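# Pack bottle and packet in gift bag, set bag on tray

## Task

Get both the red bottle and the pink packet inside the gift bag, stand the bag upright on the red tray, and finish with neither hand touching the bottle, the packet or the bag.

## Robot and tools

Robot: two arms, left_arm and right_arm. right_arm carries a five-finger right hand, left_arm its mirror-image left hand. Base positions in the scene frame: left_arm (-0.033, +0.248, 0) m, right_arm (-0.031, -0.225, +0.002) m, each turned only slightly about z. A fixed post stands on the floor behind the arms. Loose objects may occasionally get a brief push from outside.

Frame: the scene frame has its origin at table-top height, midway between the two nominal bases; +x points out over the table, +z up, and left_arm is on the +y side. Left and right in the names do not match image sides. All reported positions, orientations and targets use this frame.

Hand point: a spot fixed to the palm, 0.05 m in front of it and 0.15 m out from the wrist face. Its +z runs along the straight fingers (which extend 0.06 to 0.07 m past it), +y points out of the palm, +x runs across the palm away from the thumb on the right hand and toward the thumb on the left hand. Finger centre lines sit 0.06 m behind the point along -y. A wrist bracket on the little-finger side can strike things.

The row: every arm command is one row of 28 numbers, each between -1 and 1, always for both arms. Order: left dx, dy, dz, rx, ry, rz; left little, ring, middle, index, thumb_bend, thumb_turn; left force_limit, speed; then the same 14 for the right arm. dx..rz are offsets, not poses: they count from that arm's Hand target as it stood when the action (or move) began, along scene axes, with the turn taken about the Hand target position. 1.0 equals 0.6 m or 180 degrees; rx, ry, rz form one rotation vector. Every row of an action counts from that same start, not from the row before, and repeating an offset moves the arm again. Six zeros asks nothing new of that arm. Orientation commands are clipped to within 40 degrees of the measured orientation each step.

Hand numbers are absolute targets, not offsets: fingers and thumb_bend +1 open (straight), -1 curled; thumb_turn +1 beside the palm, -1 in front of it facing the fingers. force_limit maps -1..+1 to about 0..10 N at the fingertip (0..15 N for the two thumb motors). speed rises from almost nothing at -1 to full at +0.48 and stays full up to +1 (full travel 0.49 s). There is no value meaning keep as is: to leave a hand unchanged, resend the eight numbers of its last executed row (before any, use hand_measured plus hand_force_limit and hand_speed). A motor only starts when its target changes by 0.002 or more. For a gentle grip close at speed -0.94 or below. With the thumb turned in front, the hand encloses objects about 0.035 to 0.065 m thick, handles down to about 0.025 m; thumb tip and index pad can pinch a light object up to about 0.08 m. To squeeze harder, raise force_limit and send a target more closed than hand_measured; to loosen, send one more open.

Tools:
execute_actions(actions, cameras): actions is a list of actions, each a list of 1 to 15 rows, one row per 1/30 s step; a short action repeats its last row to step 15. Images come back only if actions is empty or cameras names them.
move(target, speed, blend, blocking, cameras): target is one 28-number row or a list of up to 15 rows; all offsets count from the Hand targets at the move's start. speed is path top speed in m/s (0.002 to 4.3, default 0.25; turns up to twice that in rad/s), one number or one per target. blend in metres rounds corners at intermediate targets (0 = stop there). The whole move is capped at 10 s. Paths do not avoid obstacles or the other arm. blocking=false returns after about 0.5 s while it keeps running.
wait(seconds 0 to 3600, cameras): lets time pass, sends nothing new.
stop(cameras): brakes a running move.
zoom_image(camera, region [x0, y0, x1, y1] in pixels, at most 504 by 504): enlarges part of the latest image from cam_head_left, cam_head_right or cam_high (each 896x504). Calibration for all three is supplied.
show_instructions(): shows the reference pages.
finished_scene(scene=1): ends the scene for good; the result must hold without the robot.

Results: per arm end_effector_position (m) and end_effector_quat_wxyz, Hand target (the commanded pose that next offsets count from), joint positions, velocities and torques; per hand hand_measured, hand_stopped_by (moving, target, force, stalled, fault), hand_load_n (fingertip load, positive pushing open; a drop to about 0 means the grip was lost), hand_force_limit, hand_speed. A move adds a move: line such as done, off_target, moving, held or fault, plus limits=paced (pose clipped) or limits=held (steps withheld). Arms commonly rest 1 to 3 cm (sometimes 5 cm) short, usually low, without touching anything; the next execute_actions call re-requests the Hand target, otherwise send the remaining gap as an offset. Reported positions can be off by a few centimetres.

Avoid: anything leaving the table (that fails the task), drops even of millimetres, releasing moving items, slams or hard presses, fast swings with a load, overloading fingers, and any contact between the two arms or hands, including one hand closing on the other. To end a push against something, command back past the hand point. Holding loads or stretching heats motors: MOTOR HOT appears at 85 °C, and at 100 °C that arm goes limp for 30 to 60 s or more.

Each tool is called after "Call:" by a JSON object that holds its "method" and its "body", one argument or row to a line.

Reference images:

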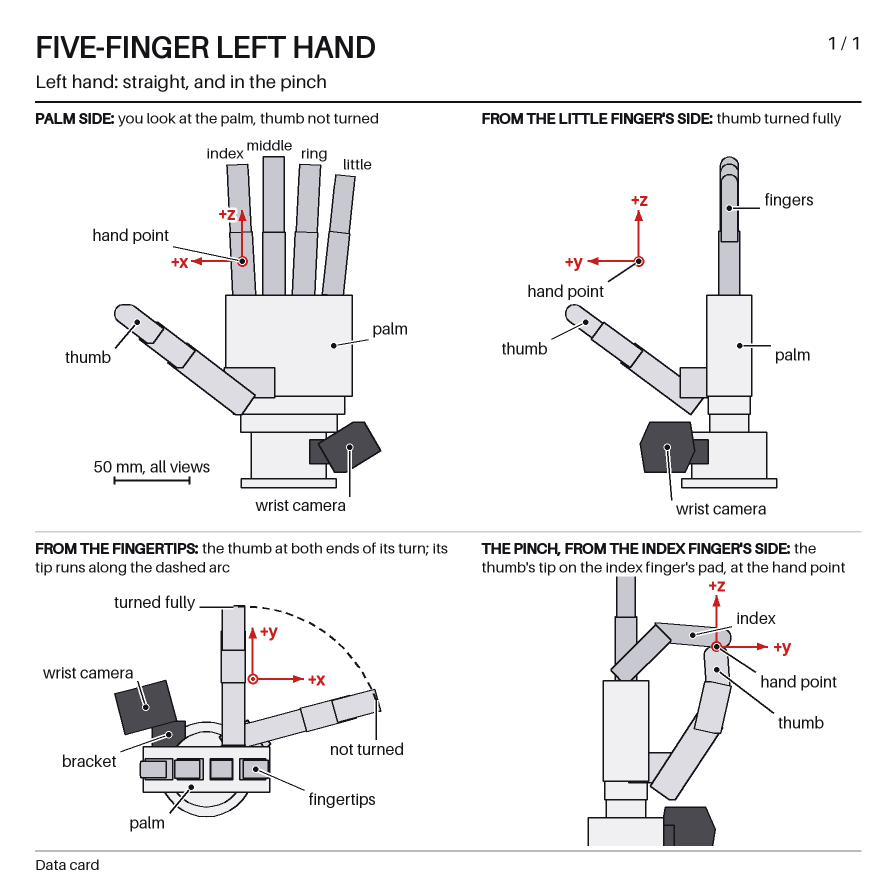

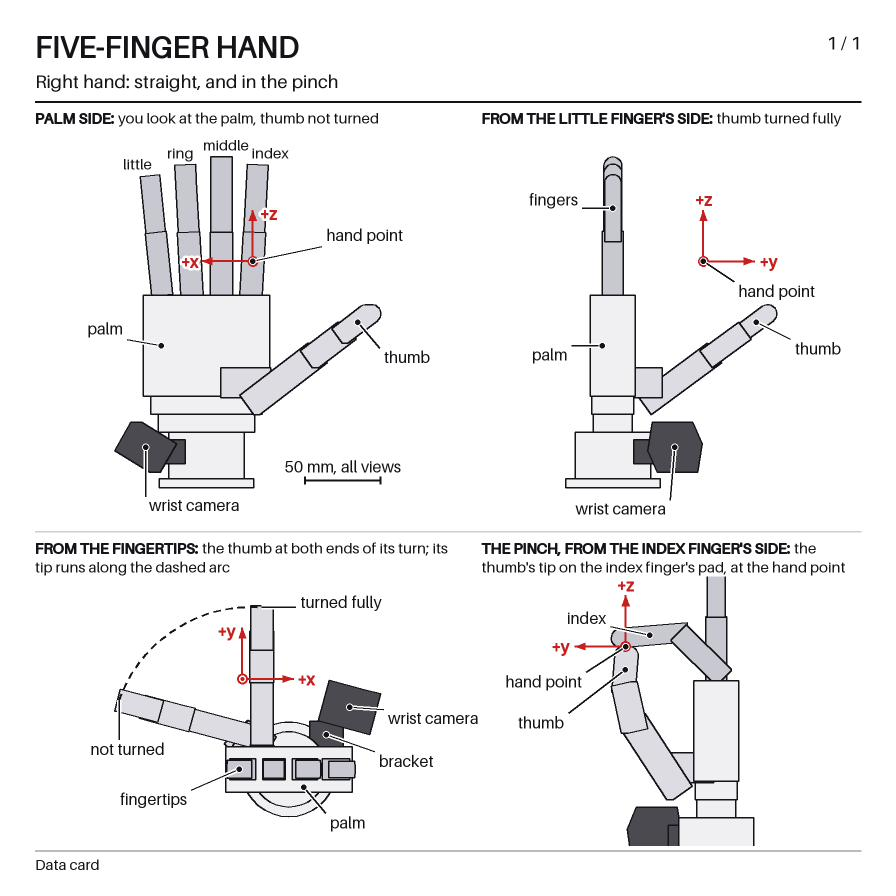

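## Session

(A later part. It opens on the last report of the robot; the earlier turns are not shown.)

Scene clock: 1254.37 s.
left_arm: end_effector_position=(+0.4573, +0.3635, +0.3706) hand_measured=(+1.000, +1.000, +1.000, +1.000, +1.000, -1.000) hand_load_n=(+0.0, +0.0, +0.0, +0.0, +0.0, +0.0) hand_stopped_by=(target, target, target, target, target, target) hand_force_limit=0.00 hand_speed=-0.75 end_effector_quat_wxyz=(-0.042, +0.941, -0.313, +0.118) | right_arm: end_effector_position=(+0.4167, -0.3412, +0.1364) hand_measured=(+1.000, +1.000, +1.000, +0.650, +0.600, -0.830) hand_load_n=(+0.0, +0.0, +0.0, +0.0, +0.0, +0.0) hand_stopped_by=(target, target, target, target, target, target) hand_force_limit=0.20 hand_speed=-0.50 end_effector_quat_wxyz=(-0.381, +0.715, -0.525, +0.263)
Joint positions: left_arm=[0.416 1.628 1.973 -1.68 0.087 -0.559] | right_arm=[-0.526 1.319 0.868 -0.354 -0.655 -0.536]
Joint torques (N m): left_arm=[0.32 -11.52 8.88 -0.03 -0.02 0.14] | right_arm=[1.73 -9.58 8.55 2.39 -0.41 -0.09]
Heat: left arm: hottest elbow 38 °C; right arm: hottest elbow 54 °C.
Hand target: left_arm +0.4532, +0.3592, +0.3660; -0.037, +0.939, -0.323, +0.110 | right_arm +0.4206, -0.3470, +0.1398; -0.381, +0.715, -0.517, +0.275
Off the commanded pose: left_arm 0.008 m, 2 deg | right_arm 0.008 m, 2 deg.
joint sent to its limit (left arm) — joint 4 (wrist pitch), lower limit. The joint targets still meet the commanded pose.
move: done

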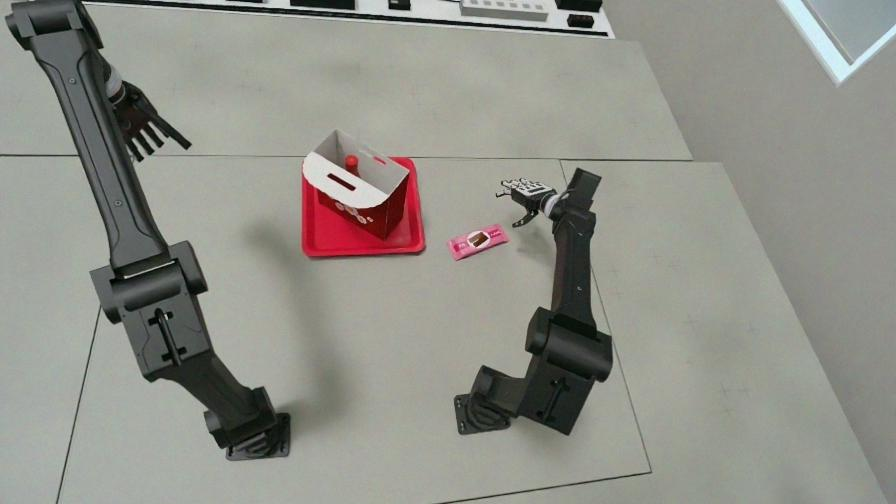

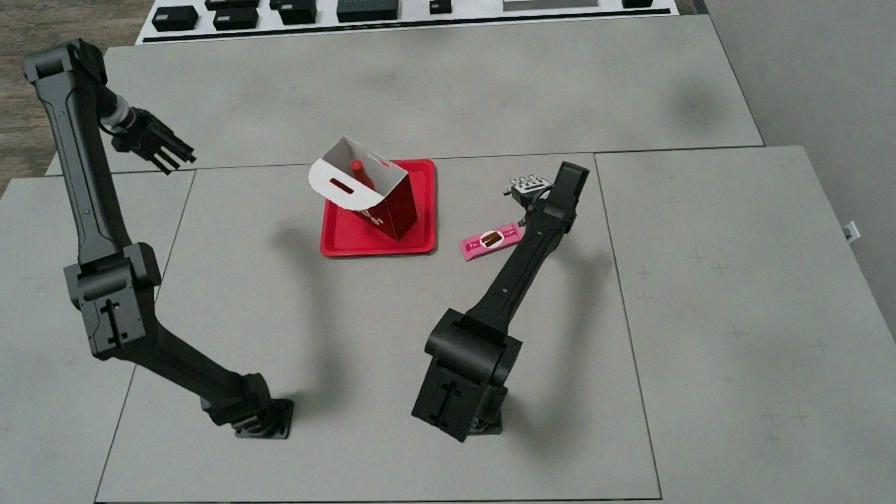

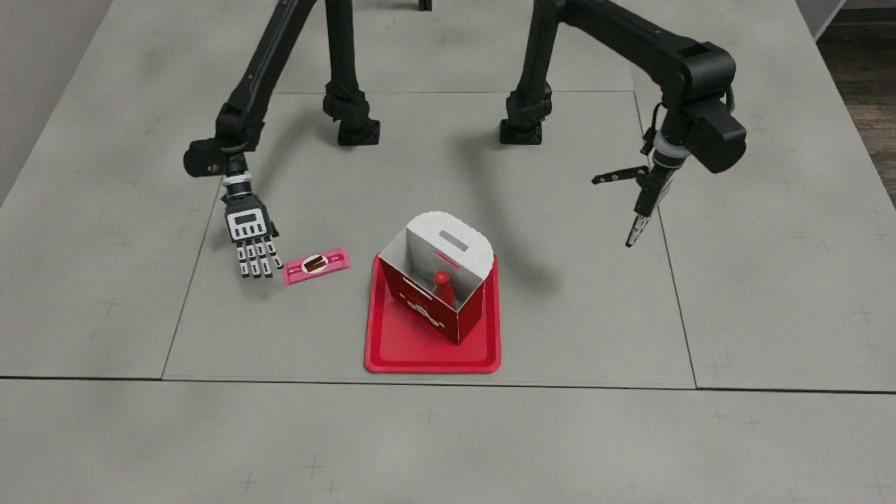

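Call:
{"method": "move", "body": {
  "target": [0,0,0,0,0,0, 1,1,1,1,1,-1,0.0,-0.75, 0.0035,-0.0117,-0.14,0,0,0, 1,1,1,0.75,0.6,-0.83,0.2,-0.5],
  "cameras": ["cam_head_left","cam_high"],
  "speed": 0.08
}}

Call:
{"method": "zoom_image", "body": {
  "camera": "cam_head_left",
  "region": [420, 160, 580, 320]
}}

Call:
{"method": "zoom_image", "body": {
  "camera": "cam_high",
  "region": [220, 160, 380, 320]
}}

Scene clock: 1298.30 s.
left_arm: end_effector_position=(+0.4573, +0.3635, +0.3706) hand_measured=(+1.000, +1.000, +1.000, +1.000, +1.000, -1.000) hand_load_n=(+0.0, +0.0, +0.0, +0.0, +0.0, +0.0) hand_stopped_by=(target, target, target, target, target, target) hand_force_limit=0.00 hand_speed=-0.75 end_effector_quat_wxyz=(-0.042, +0.941, -0.313, +0.118) | right_arm: end_effector_position=(+0.4204, -0.3467, +0.0547) hand_measured=(+1.000, +1.000, +1.000, +0.750, +0.600, -0.830) hand_load_n=(+0.0, +0.0, +0.0, +0.0, +0.0, +0.0) hand_stopped_by=(target, target, target, target, target, target) hand_force_limit=0.20 hand_speed=-0.50 end_effector_quat_wxyz=(-0.382, +0.716, -0.522, +0.264)
Joint positions: left_arm=[0.416 1.628 1.973 -1.68 0.087 -0.559] | right_arm=[-0.534 1.473 0.766 -0.1 -0.664 -0.548]
Joint torques (N m): left_arm=[0.09 -11.69 8.91 -0.08 -0.02 0.12] | right_arm=[1.49 -10.4 7.28 2.37 -0.42 -0.04]
Heat: left arm: hottest elbow 38 °C; right arm: hottest elbow 52 °C.
Hand target: left_arm +0.4532, +0.3592, +0.3660; -0.037, +0.939, -0.323, +0.110 | right_arm +0.4227, -0.3539, +0.0559; -0.381, +0.715, -0.517, +0.275
Off the commanded pose: left_arm 0.008 m, 2 deg | right_arm 0.008 m, 1 deg.
joint sent to its limit (left arm) — joint 4 (wrist pitch), lower limit. The joint targets still meet the commanded pose.
move: done

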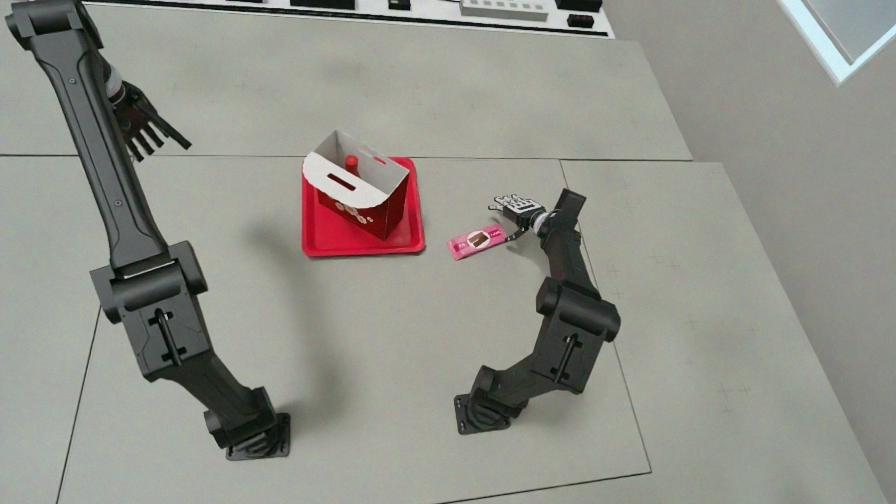

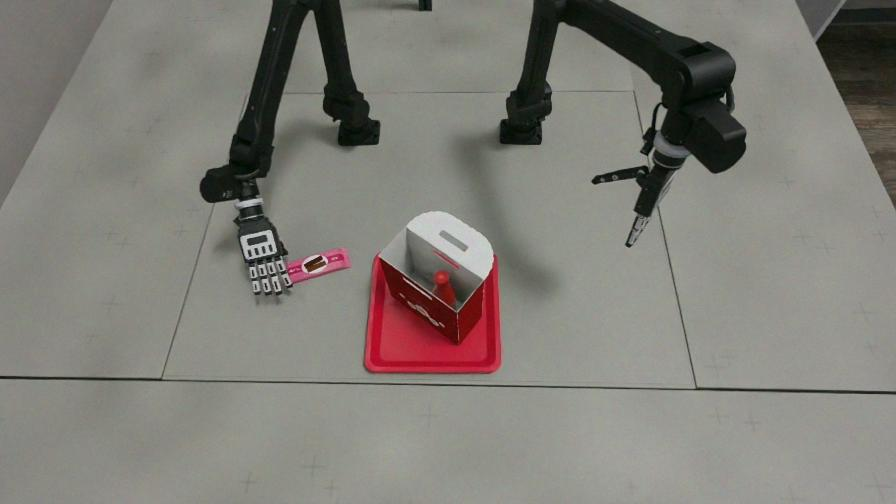

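Scaled by 3.150 from the camera's image (finer frame: 1280x720).

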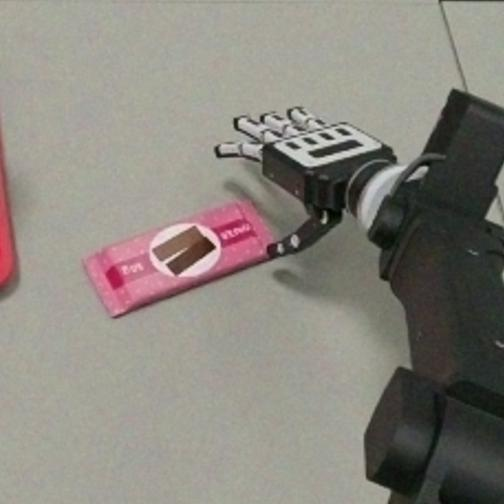

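Scaled by 3.150 from the camera's image (finer frame: 1280x720).

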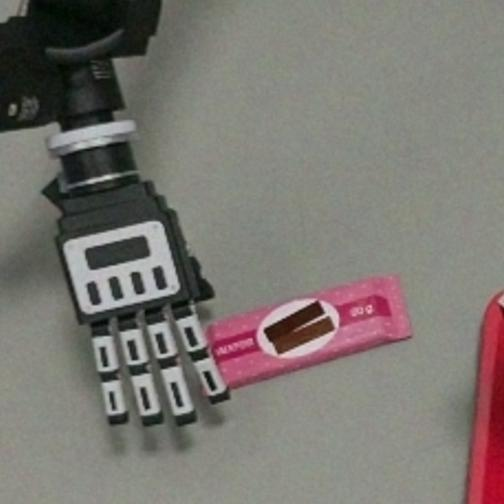

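Call:
{"method": "move", "body": {
  "target": [0,0,0,0,0,0, 1,1,1,1,1,-1,0.0,-0.75, -0.002,0.0,-0.061,0,0,0, 1,1,1,0.75,0.6,-0.83,0.2,-0.5],
  "cameras": ["cam_head_left","cam_high"],
  "speed": 0.05
}}

Call:
{"method": "zoom_image", "body": {
  "camera": "cam_head_left",
  "region": [420, 160, 580, 320]
}}

Call:
{"method": "zoom_image", "body": {
  "camera": "cam_high",
  "region": [220, 160, 380, 320]
}}

Scene clock: 1308.97 s.
left_arm: end_effector_position=(+0.4573, +0.3635, +0.3706) hand_measured=(+1.000, +1.000, +1.000, +1.000, +1.000, -1.000) hand_load_n=(+0.0, -0.5, +0.0, +0.0, +0.0, +0.0) hand_stopped_by=(target, target, target, target, target, target) hand_force_limit=0.00 hand_speed=-0.75 end_effector_quat_wxyz=(-0.042, +0.941, -0.313, +0.118) | right_arm: end_effector_position=(+0.4204, -0.3472, +0.0196) hand_measured=(+1.000, +1.000, +1.000, +0.750, +0.600, -0.830) hand_load_n=(+0.0, +0.0, -0.5, +0.0, +0.0, +0.0) hand_stopped_by=(target, target, target, target, target, target) hand_force_limit=0.20 hand_speed=-0.50 end_effector_quat_wxyz=(-0.382, +0.716, -0.520, +0.266)
Joint positions: left_arm=[0.416 1.628 1.973 -1.68 0.087 -0.559] | right_arm=[-0.535 1.552 0.729 0.019 -0.665 -0.55]
Joint torques (N m): left_arm=[0.32 -11.69 8.84 -0.09 -0.03 0.12] | right_arm=[1.32 -10.87 6.6 2.29 -0.4 -0.04]
Heat: left arm: hottest elbow 38 °C; right arm: hottest elbow 51 °C.
Hand target: left_arm +0.4532, +0.3592, +0.3660; -0.037, +0.939, -0.323, +0.110 | right_arm +0.4216, -0.3540, +0.0193; -0.381, +0.716, -0.517, +0.275
Off the commanded pose: left_arm 0.008 m, 2 deg | right_arm 0.007 m, 1 deg.
joint sent to its limit (left arm) — joint 4 (wrist pitch), lower limit. The joint targets still meet the commanded pose.
move: done

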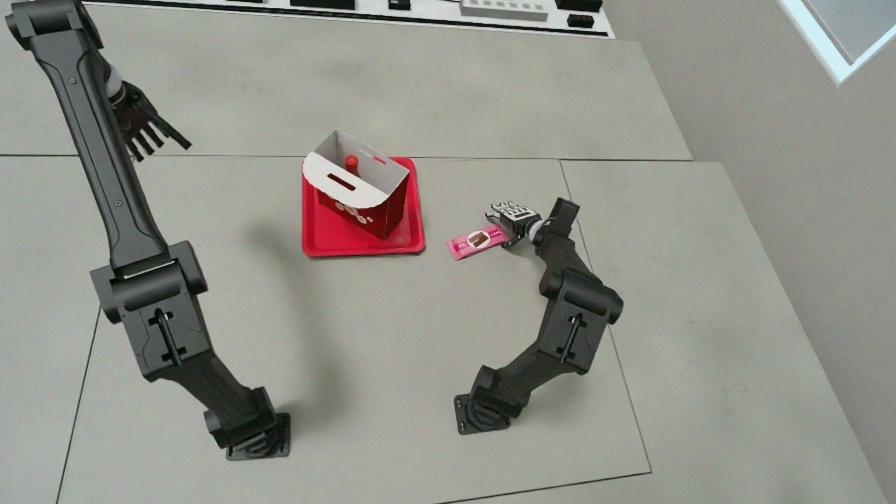

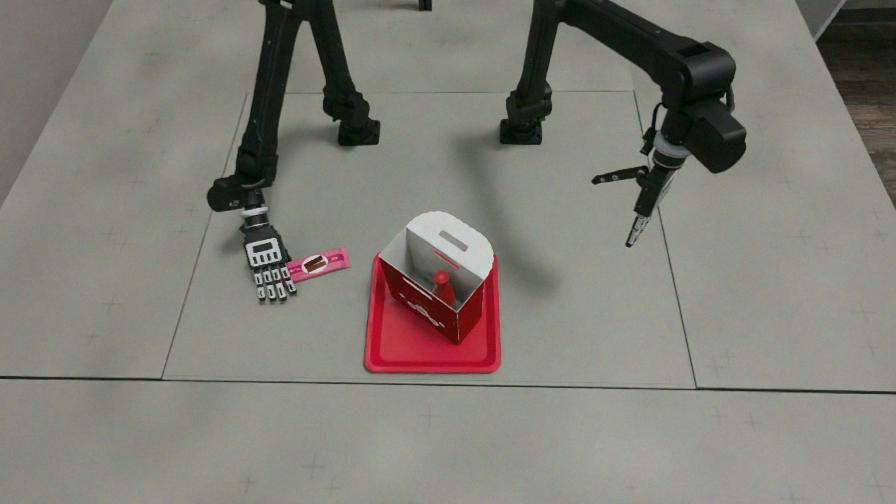

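Scaled by 3.150 from the camera's image (finer frame: 1280x720).

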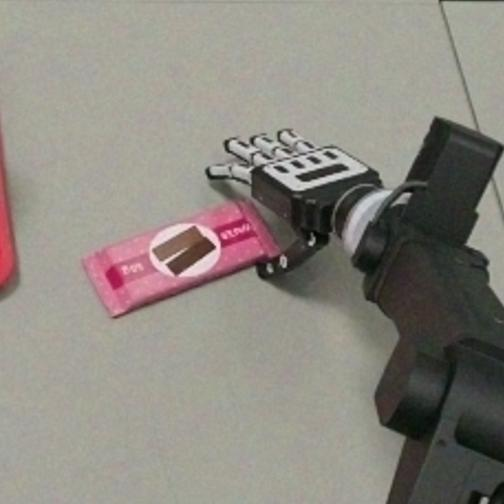

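Scaled by 3.150 from the camera's image (finer frame: 1280x720).

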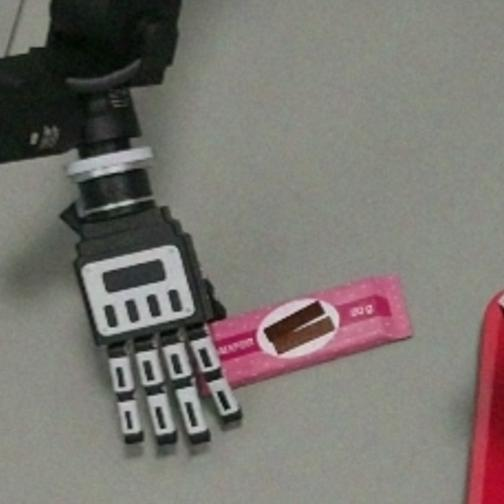

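Call:
{"method": "move", "body": {
  "target": [0,0,0,0,0,0, 1,1,1,1,1,-1,0.0,-0.75, 0,0.0,0,0,0,0, 1,1,1,0.0,0.0,-0.83,0.0,-0.85],
  "cameras": ["cam_head_left","cam_high"],
  "speed": 0.05
}}

Call:
{"method": "zoom_image", "body": {
  "camera": "cam_head_left",
  "region": [420, 160, 580, 320]
}}

Call:
{"method": "zoom_image", "body": {
  "camera": "cam_high",
  "region": [220, 160, 380, 320]
}}

Scene clock: 1322.10 s.
left_arm: end_effector_position=(+0.4573, +0.3635, +0.3706) hand_measured=(+1.000, +1.000, +1.000, +1.000, +1.000, -1.000) hand_load_n=(+0.0, +0.0, +0.0, +0.0, +0.0, +0.0) hand_stopped_by=(target, target, target, target, target, target) hand_force_limit=0.00 hand_speed=-0.75 end_effector_quat_wxyz=(-0.042, +0.941, -0.313, +0.118) | right_arm: end_effector_position=(+0.4205, -0.3473, +0.0198) hand_measured=(+1.000, +1.000, +1.000, +0.392, +0.384, -0.830) hand_load_n=(+0.0, +0.0, +0.0, +8.0, +7.5, +0.0) hand_stopped_by=(target, target, target, force, force, target) hand_force_limit=0.00 hand_speed=-0.85 end_effector_quat_wxyz=(-0.382, +0.716, -0.520, +0.266)
Joint positions: left_arm=[0.416 1.628 1.973 -1.68 0.087 -0.559] | right_arm=[-0.536 1.552 0.729 0.02 -0.665 -0.55]
Joint torques (N m): left_arm=[0.09 -11.52 8.87 -0.06 0 0.13] | right_arm=[1.38 -10.81 6.5 2.28 -0.39 -0.04]
Heat: left arm: hottest elbow 38 °C; right arm: hottest elbow 49 °C.
Hand target: left_arm +0.4532, +0.3592, +0.3660; -0.037, +0.939, -0.323, +0.110 | right_arm +0.4216, -0.3540, +0.0193; -0.381, +0.716, -0.517, +0.275
Off the commanded pose: left_arm 0.008 m, 2 deg | right_arm 0.007 m, 1 deg.
joint sent to its limit (left arm) — joint 4 (wrist pitch), lower limit. The joint targets still meet the commanded pose.
move: done

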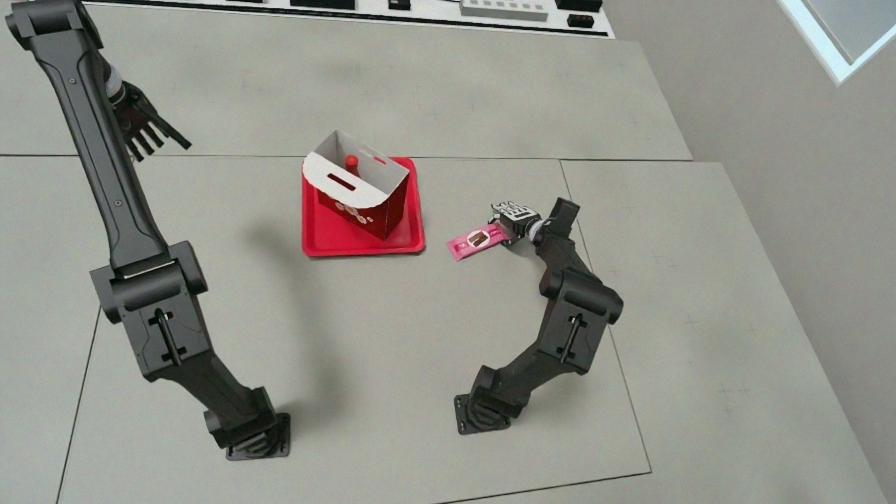

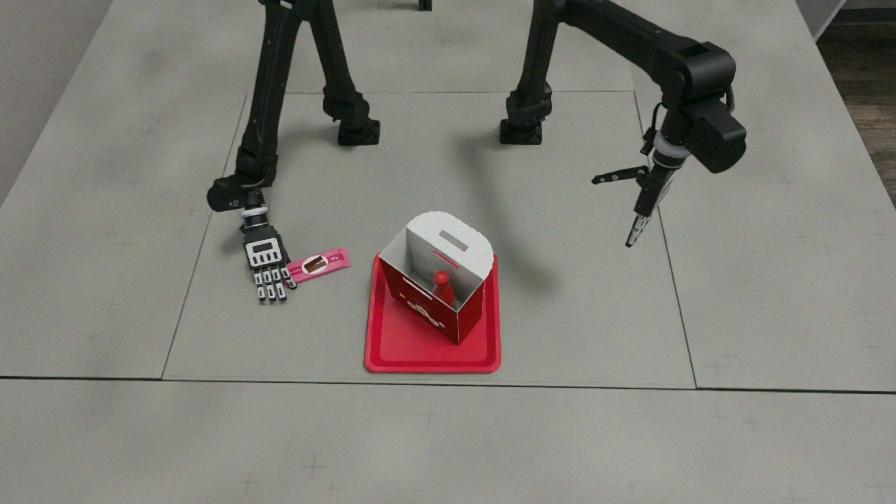

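Scaled by 3.150 from the camera's image (finer frame: 1280x720).

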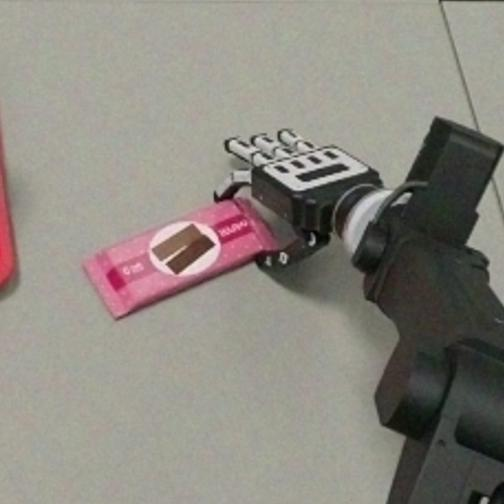

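Scaled by 3.150 from the camera's image (finer frame: 1280x720).

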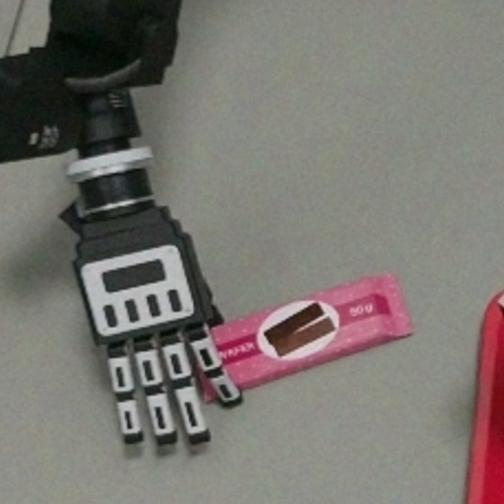

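Call:
{"method": "move", "body": {
  "target": [0,0,0,0,0,0, 1,1,1,1,1,-1,0.0,-0.75, 0.01,0.0,0.2,0,0,0, 1,1,1,0.0,0.0,-0.83,0.0,-0.85],
  "cameras": ["cam_head_left","cam_high","cam_head_right"],
  "speed": 0.06
}}

Call:
{"method": "zoom_image", "body": {
  "camera": "cam_head_left",
  "region": [420, 160, 580, 320]
}}

Call:
{"method": "zoom_image", "body": {
  "camera": "cam_high",
  "region": [200, 140, 360, 300]
}}

Scene clock: 1336.40 s.
left_arm: end_effector_position=(+0.4573, +0.3635, +0.3706) hand_measured=(+1.000, +1.000, +1.000, +1.000, +1.000, -1.000) hand_load_n=(+0.0, +0.0, +0.0, +0.0, +0.0, +0.0) hand_stopped_by=(target, target, target, target, target, target) hand_force_limit=0.00 hand_speed=-0.75 end_effector_quat_wxyz=(-0.042, +0.941, -0.313, +0.118) | right_arm: end_effector_position=(+0.4079, -0.3403, +0.1076) hand_measured=(+1.000, +1.000, +1.000, +0.392, +0.384, -0.830) hand_load_n=(+0.0, +0.0, +0.0, +7.5, +7.5, +0.5) hand_stopped_by=(target, target, target, force, force, target) hand_force_limit=0.00 hand_speed=-0.85 end_effector_quat_wxyz=(-0.379, +0.717, -0.533, +0.243)
Joint positions: left_arm=[0.416 1.628 1.973 -1.68 0.087 -0.559] | right_arm=[-0.536 1.359 0.835 -0.333 -0.665 -0.55]
Joint torques (N m): left_arm=[0.21 -11.75 8.83 -0.06 -0.02 0.12] | right_arm=[2.14 -11.63 12.14 1.47 -0.25 0.04]
Heat: left arm: hottest elbow 38 °C; right arm: hottest elbow 48 °C.
Hand target: left_arm +0.4532, +0.3592, +0.3660; -0.037, +0.939, -0.323, +0.110 | right_arm +0.4275, -0.3539, +0.1391; -0.381, +0.716, -0.517, +0.275
Off the commanded pose: left_arm 0.008 m, 2 deg | right_arm 0.040 m, 4 deg.
joint sent to its limit (left arm) — joint 4 (wrist pitch), lower limit. The joint targets still meet the commanded pose.
move: off_target (right_arm)

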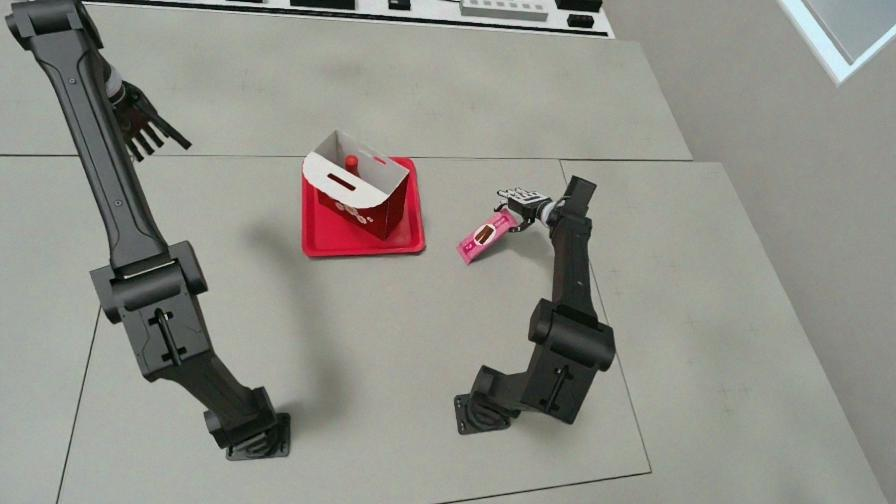

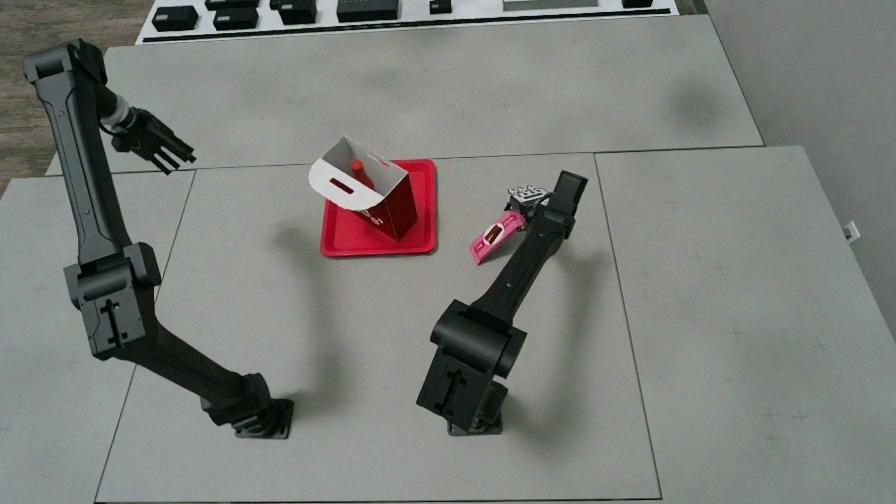

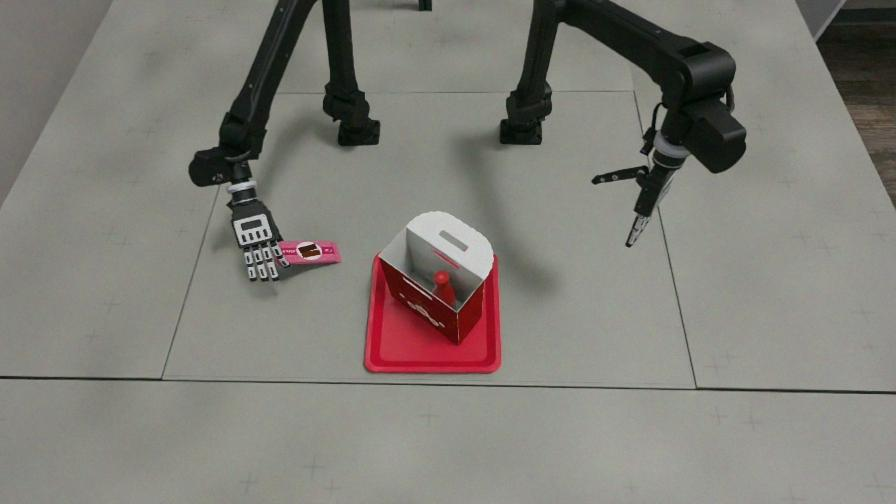

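Scaled by 3.150 from the camera's image (finer frame: 1280x720).

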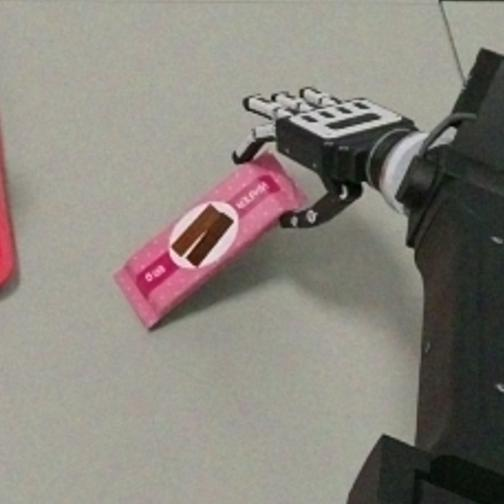

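Scaled by 3.150 from the camera's image (finer frame: 1280x720).

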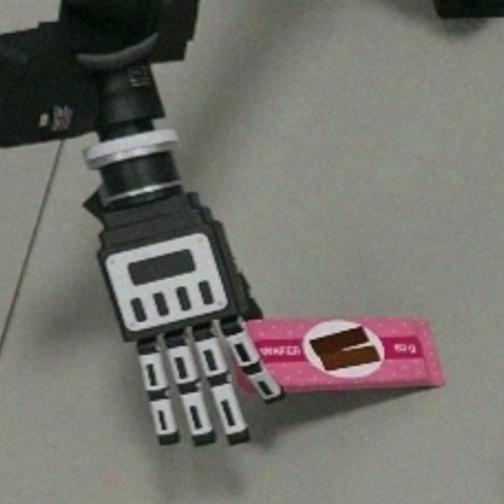

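Call:
{"method": "move", "body": {
  "target": [0,0,0,0,0,0, 1,1,1,1,1,-1,0.0,-0.75, 0.0,0.01,0.2,0,0,0, 1,1,1,0.0,0.0,-0.83,0.0,-0.85],
  "cameras": ["cam_head_left","cam_high","cam_head_right"],
  "speed": 0.06
}}

Call:
{"method": "zoom_image", "body": {
  "camera": "cam_head_left",
  "region": [420, 120, 580, 280]
}}

Call:
{"method": "zoom_image", "body": {
  "camera": "cam_high",
  "region": [200, 120, 360, 280]
}}

Scene clock: 1352.70 s.
left_arm: end_effector_position=(+0.4573, +0.3635, +0.3706) hand_measured=(+1.000, +1.000, +1.000, +1.000, +1.000, -1.000) hand_load_n=(+0.0, +0.0, +0.0, +0.0, -0.5, +0.0) hand_stopped_by=(target, target, target, target, target, target) hand_force_limit=0.00 hand_speed=-0.75 end_effector_quat_wxyz=(-0.042, +0.941, -0.313, +0.118) | right_arm: end_effector_position=(+0.4119, -0.3441, +0.2214) hand_measured=(+1.000, +1.000, +1.000, +0.392, +0.384, -0.830) hand_load_n=(+0.0, +0.0, +0.0, +6.5, +6.0, -0.5) hand_stopped_by=(target, target, target, force, force, target) hand_force_limit=0.00 hand_speed=-0.85 end_effector_quat_wxyz=(-0.375, +0.717, -0.534, +0.244)
Joint positions: left_arm=[0.416 1.628 1.973 -1.68 0.087 -0.559] | right_arm=[-0.536 1.256 1.063 -0.664 -0.657 -0.55]
Joint torques (N m): left_arm=[0.26 -11.46 8.85 0.05 -0.02 0.12] | right_arm=[3.31 -10.87 13.53 1.46 -0.24 0.16]
Heat: left arm: hottest elbow 38 °C; right arm: hottest elbow 50 °C.
Hand target: left_arm +0.4532, +0.3592, +0.3660; -0.037, +0.939, -0.323, +0.110 | right_arm +0.4275, -0.3479, +0.2594; -0.381, +0.716, -0.517, +0.275
Off the commanded pose: left_arm 0.008 m, 2 deg | right_arm 0.041 m, 4 deg.
joint sent to its limit (left arm) — joint 4 (wrist pitch), lower limit. The joint targets still meet the commanded pose.
move: off_target (right_arm)

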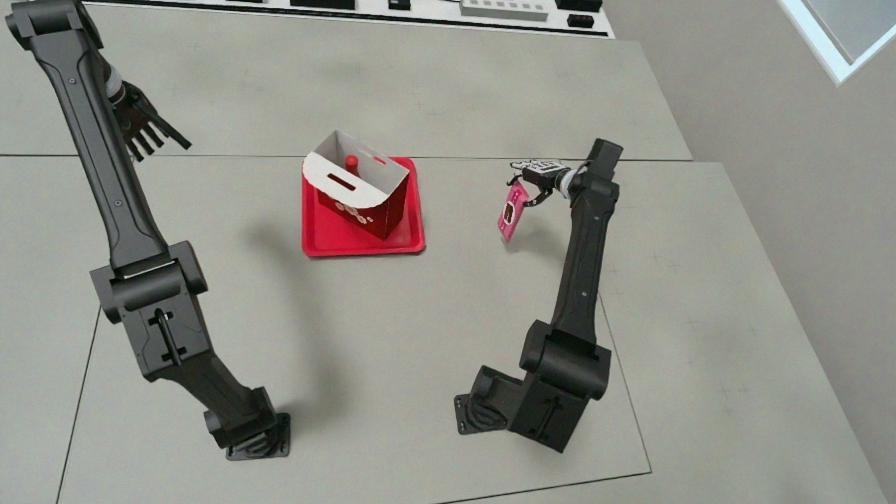

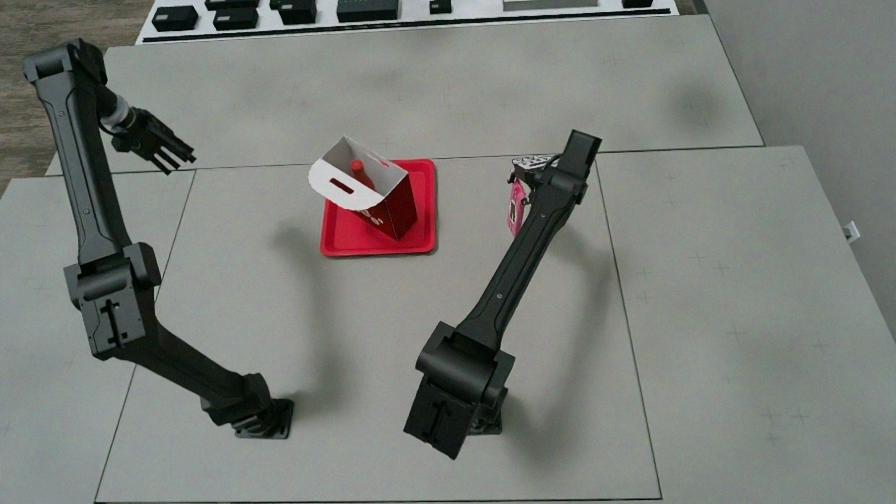

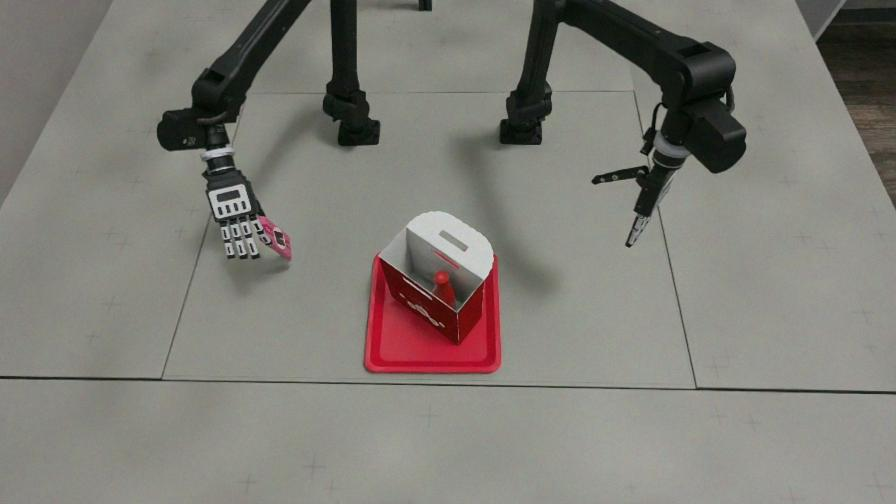

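Scaled by 3.150 from the camera's image (finer frame: 1280x720).

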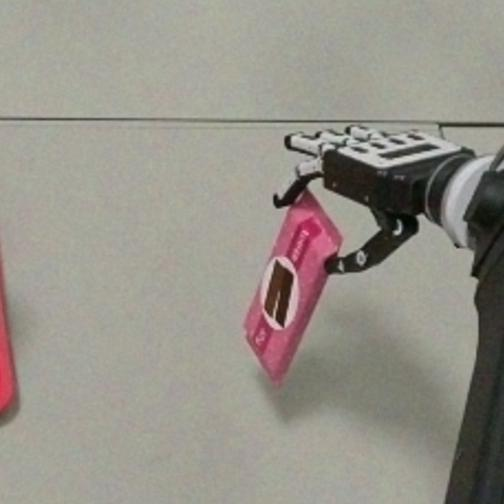

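Scaled by 3.150 from the camera's image (finer frame: 1280x720).

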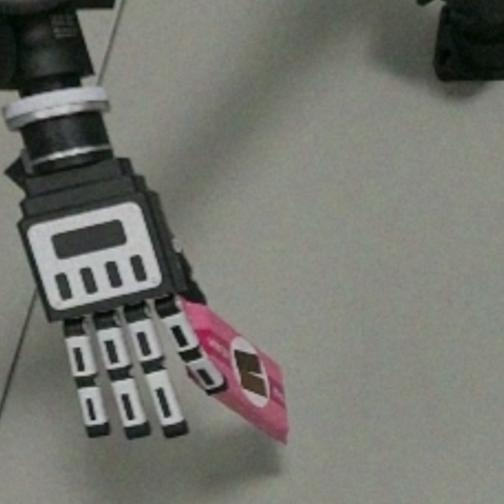

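Call:
{"method": "zoom_image", "body": {
  "camera": "cam_head_left",
  "region": [290, 120, 430, 260]
}}

Call:
{"method": "zoom_image", "body": {
  "camera": "cam_high",
  "region": [360, 200, 520, 360]
}}

Call:
{"method": "zoom_image", "body": {
  "camera": "cam_head_right",
  "region": [290, 120, 430, 260]
}}

Scaled by 3.600 from the camera's image (finer frame: 1280x720).

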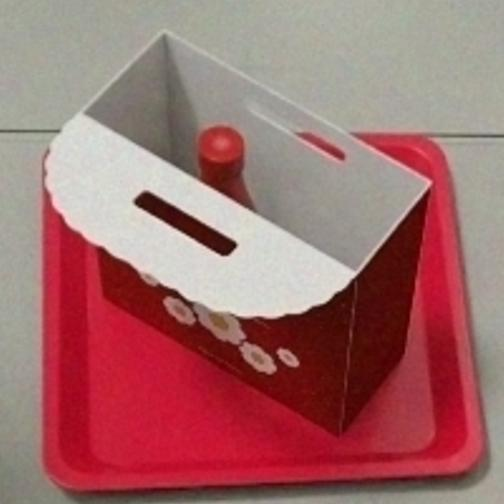

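Scaled by 3.150 from the camera's image (finer frame: 1280x720).

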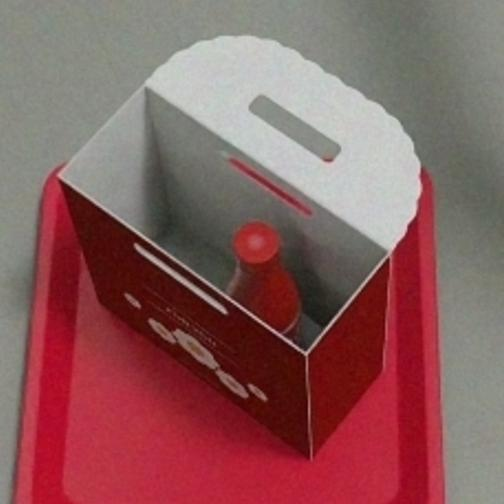

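Scaled by 3.600 from the camera's image (finer frame: 1280x720).

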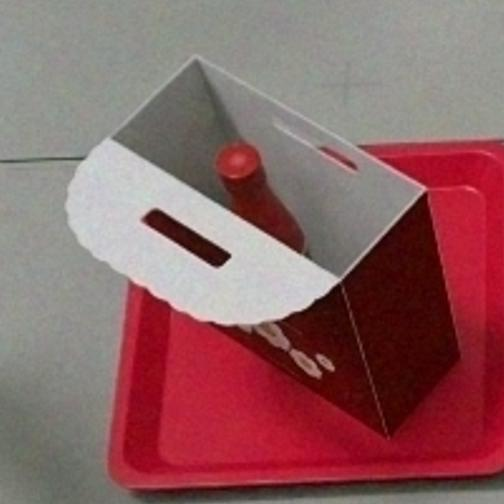

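Call:
{"method": "move", "body": {
  "target": [
    [0,0,0,0,0,0, 1,1,1,1,1,-1,0.0,-0.75, 0.0,0.0,0.3,0,0,0, 1,1,1,0.0,0.0,-0.83,0.0,-0.85],
    [0,0,0,0,0,0, 1,1,1,1,1,-1,0.0,-0.75, 0.1047,0.568,0.356,0,0,0.19, 1,1,1,0.0,0.0,-0.83,0.0,-0.85]
  ],
  "cameras": ["cam_head_left","cam_high","cam_head_right"],
  "speed": 0.12,
  "blend": [0.04,0]
}}

Call:
{"method": "zoom_image", "body": {
  "camera": "cam_head_left",
  "region": [280, 20, 440, 220]
}}

Call:
{"method": "zoom_image", "body": {
  "camera": "cam_high",
  "region": [340, 160, 520, 360]
}}

Call:
{"method": "zoom_image", "body": {
  "camera": "cam_head_right",
  "region": [280, 20, 440, 220]
}}

Scene clock: 1560.33 s.
left_arm: end_effector_position=(+0.4573, +0.3635, +0.3706) hand_measured=(+1.000, +1.000, +1.000, +1.000, +1.000, -1.000) hand_load_n=(+0.0, +0.0, +0.0, +0.0, +0.0, +0.0) hand_stopped_by=(target, target, target, target, target, target) hand_force_limit=0.00 hand_speed=-0.75 end_effector_quat_wxyz=(-0.042, +0.941, -0.313, +0.118) | right_arm: end_effector_position=(+0.4876, -0.0118, +0.4437) hand_measured=(+1.000, +1.000, +1.000, +0.392, +0.384, -0.830) hand_load_n=(+0.0, +0.0, +0.0, +6.5, +6.0, +0.0) hand_stopped_by=(target, target, target, force, force, target) hand_force_limit=0.00 hand_speed=-0.85 end_effector_quat_wxyz=(-0.432, +0.843, -0.293, +0.133)
Joint positions: left_arm=[0.416 1.628 1.973 -1.68 0.087 -0.559] | right_arm=[0.178 1.538 1.928 -1.172 -0.573 -0.458]
Joint torques (N m): left_arm=[0.03 -11.52 8.83 -0.08 -0.02 0.11] | right_arm=[3.08 -13.68 12.98 1.65 -0.17 0.18]
Heat: left arm: hottest elbow 38 °C; right arm: hottest elbow 61 °C.
Hand target: left_arm +0.4532, +0.3592, +0.3660; -0.037, +0.939, -0.323, +0.110 | right_arm +0.4904, -0.0073, +0.4730; -0.445, +0.836, -0.284, +0.151
Off the commanded pose: left_arm 0.008 m, 2 deg | right_arm 0.030 m, 3 deg.
joint sent to its limit (left arm) — joint 4 (wrist pitch), lower limit. The joint targets still meet the commanded pose.
move: off_target (right_arm)

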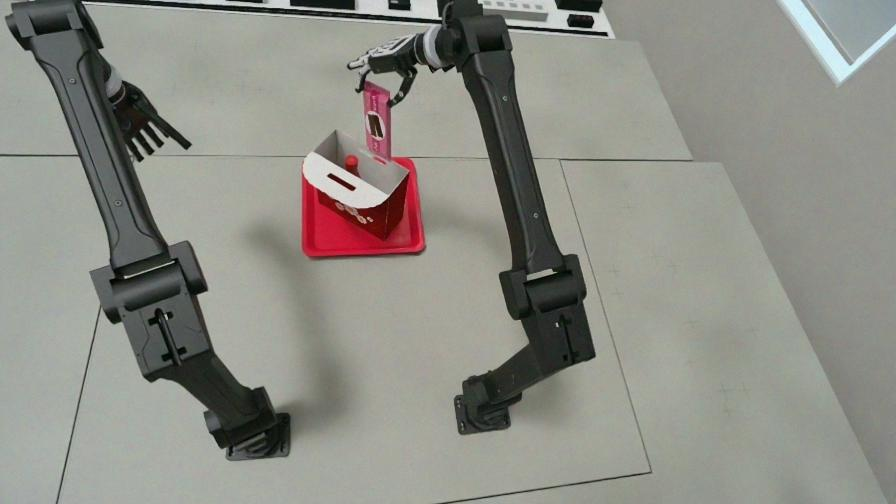

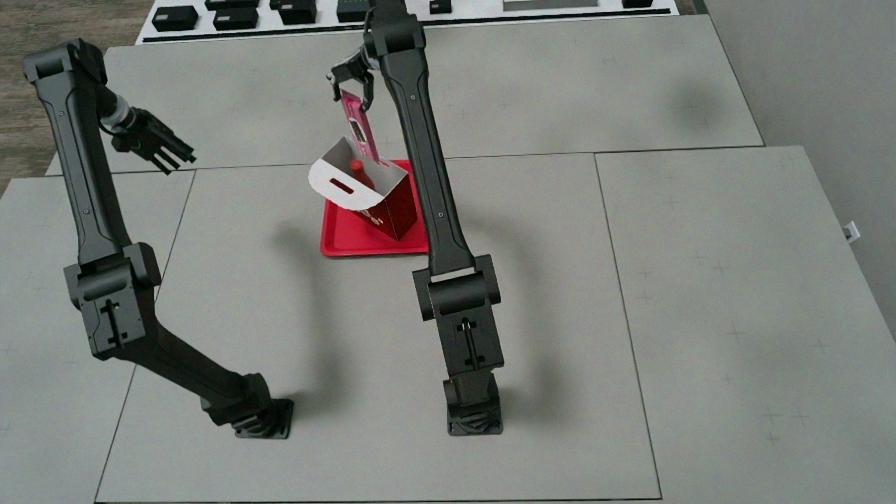

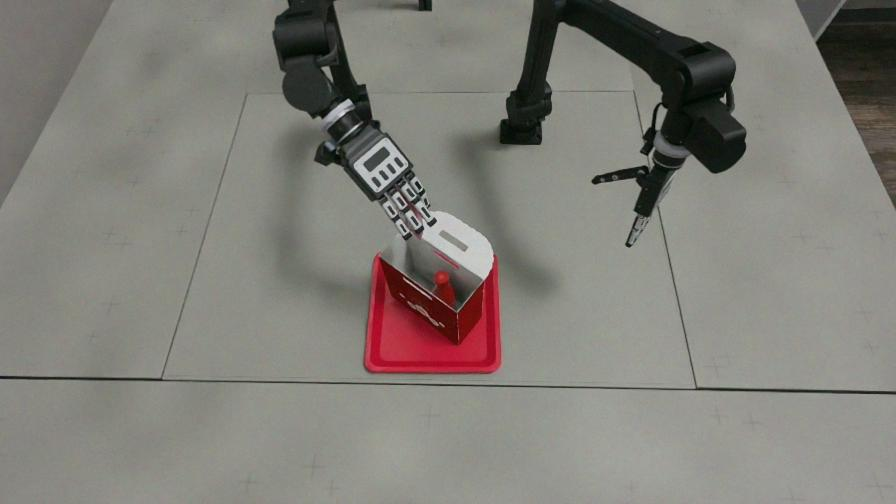

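Scaled by 2.520 from the camera's image (finer frame: 1280x720).

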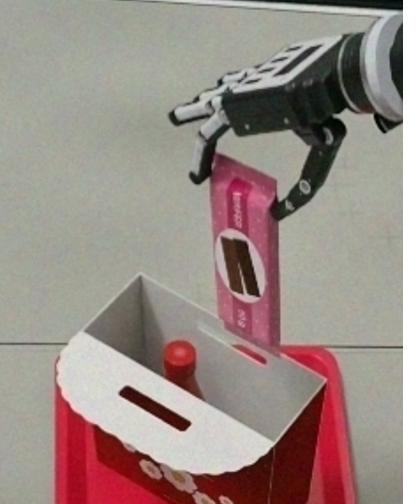

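Scaled by 2.520 from the camera's image (finer frame: 1280x720).

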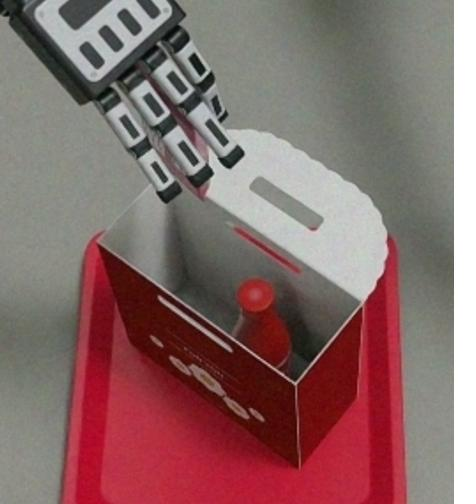

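Scaled by 2.520 from the camera's image (finer frame: 1280x720).

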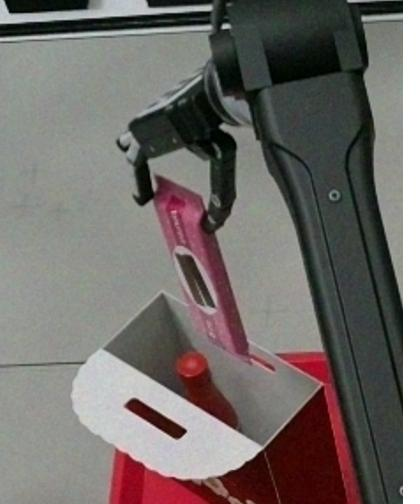

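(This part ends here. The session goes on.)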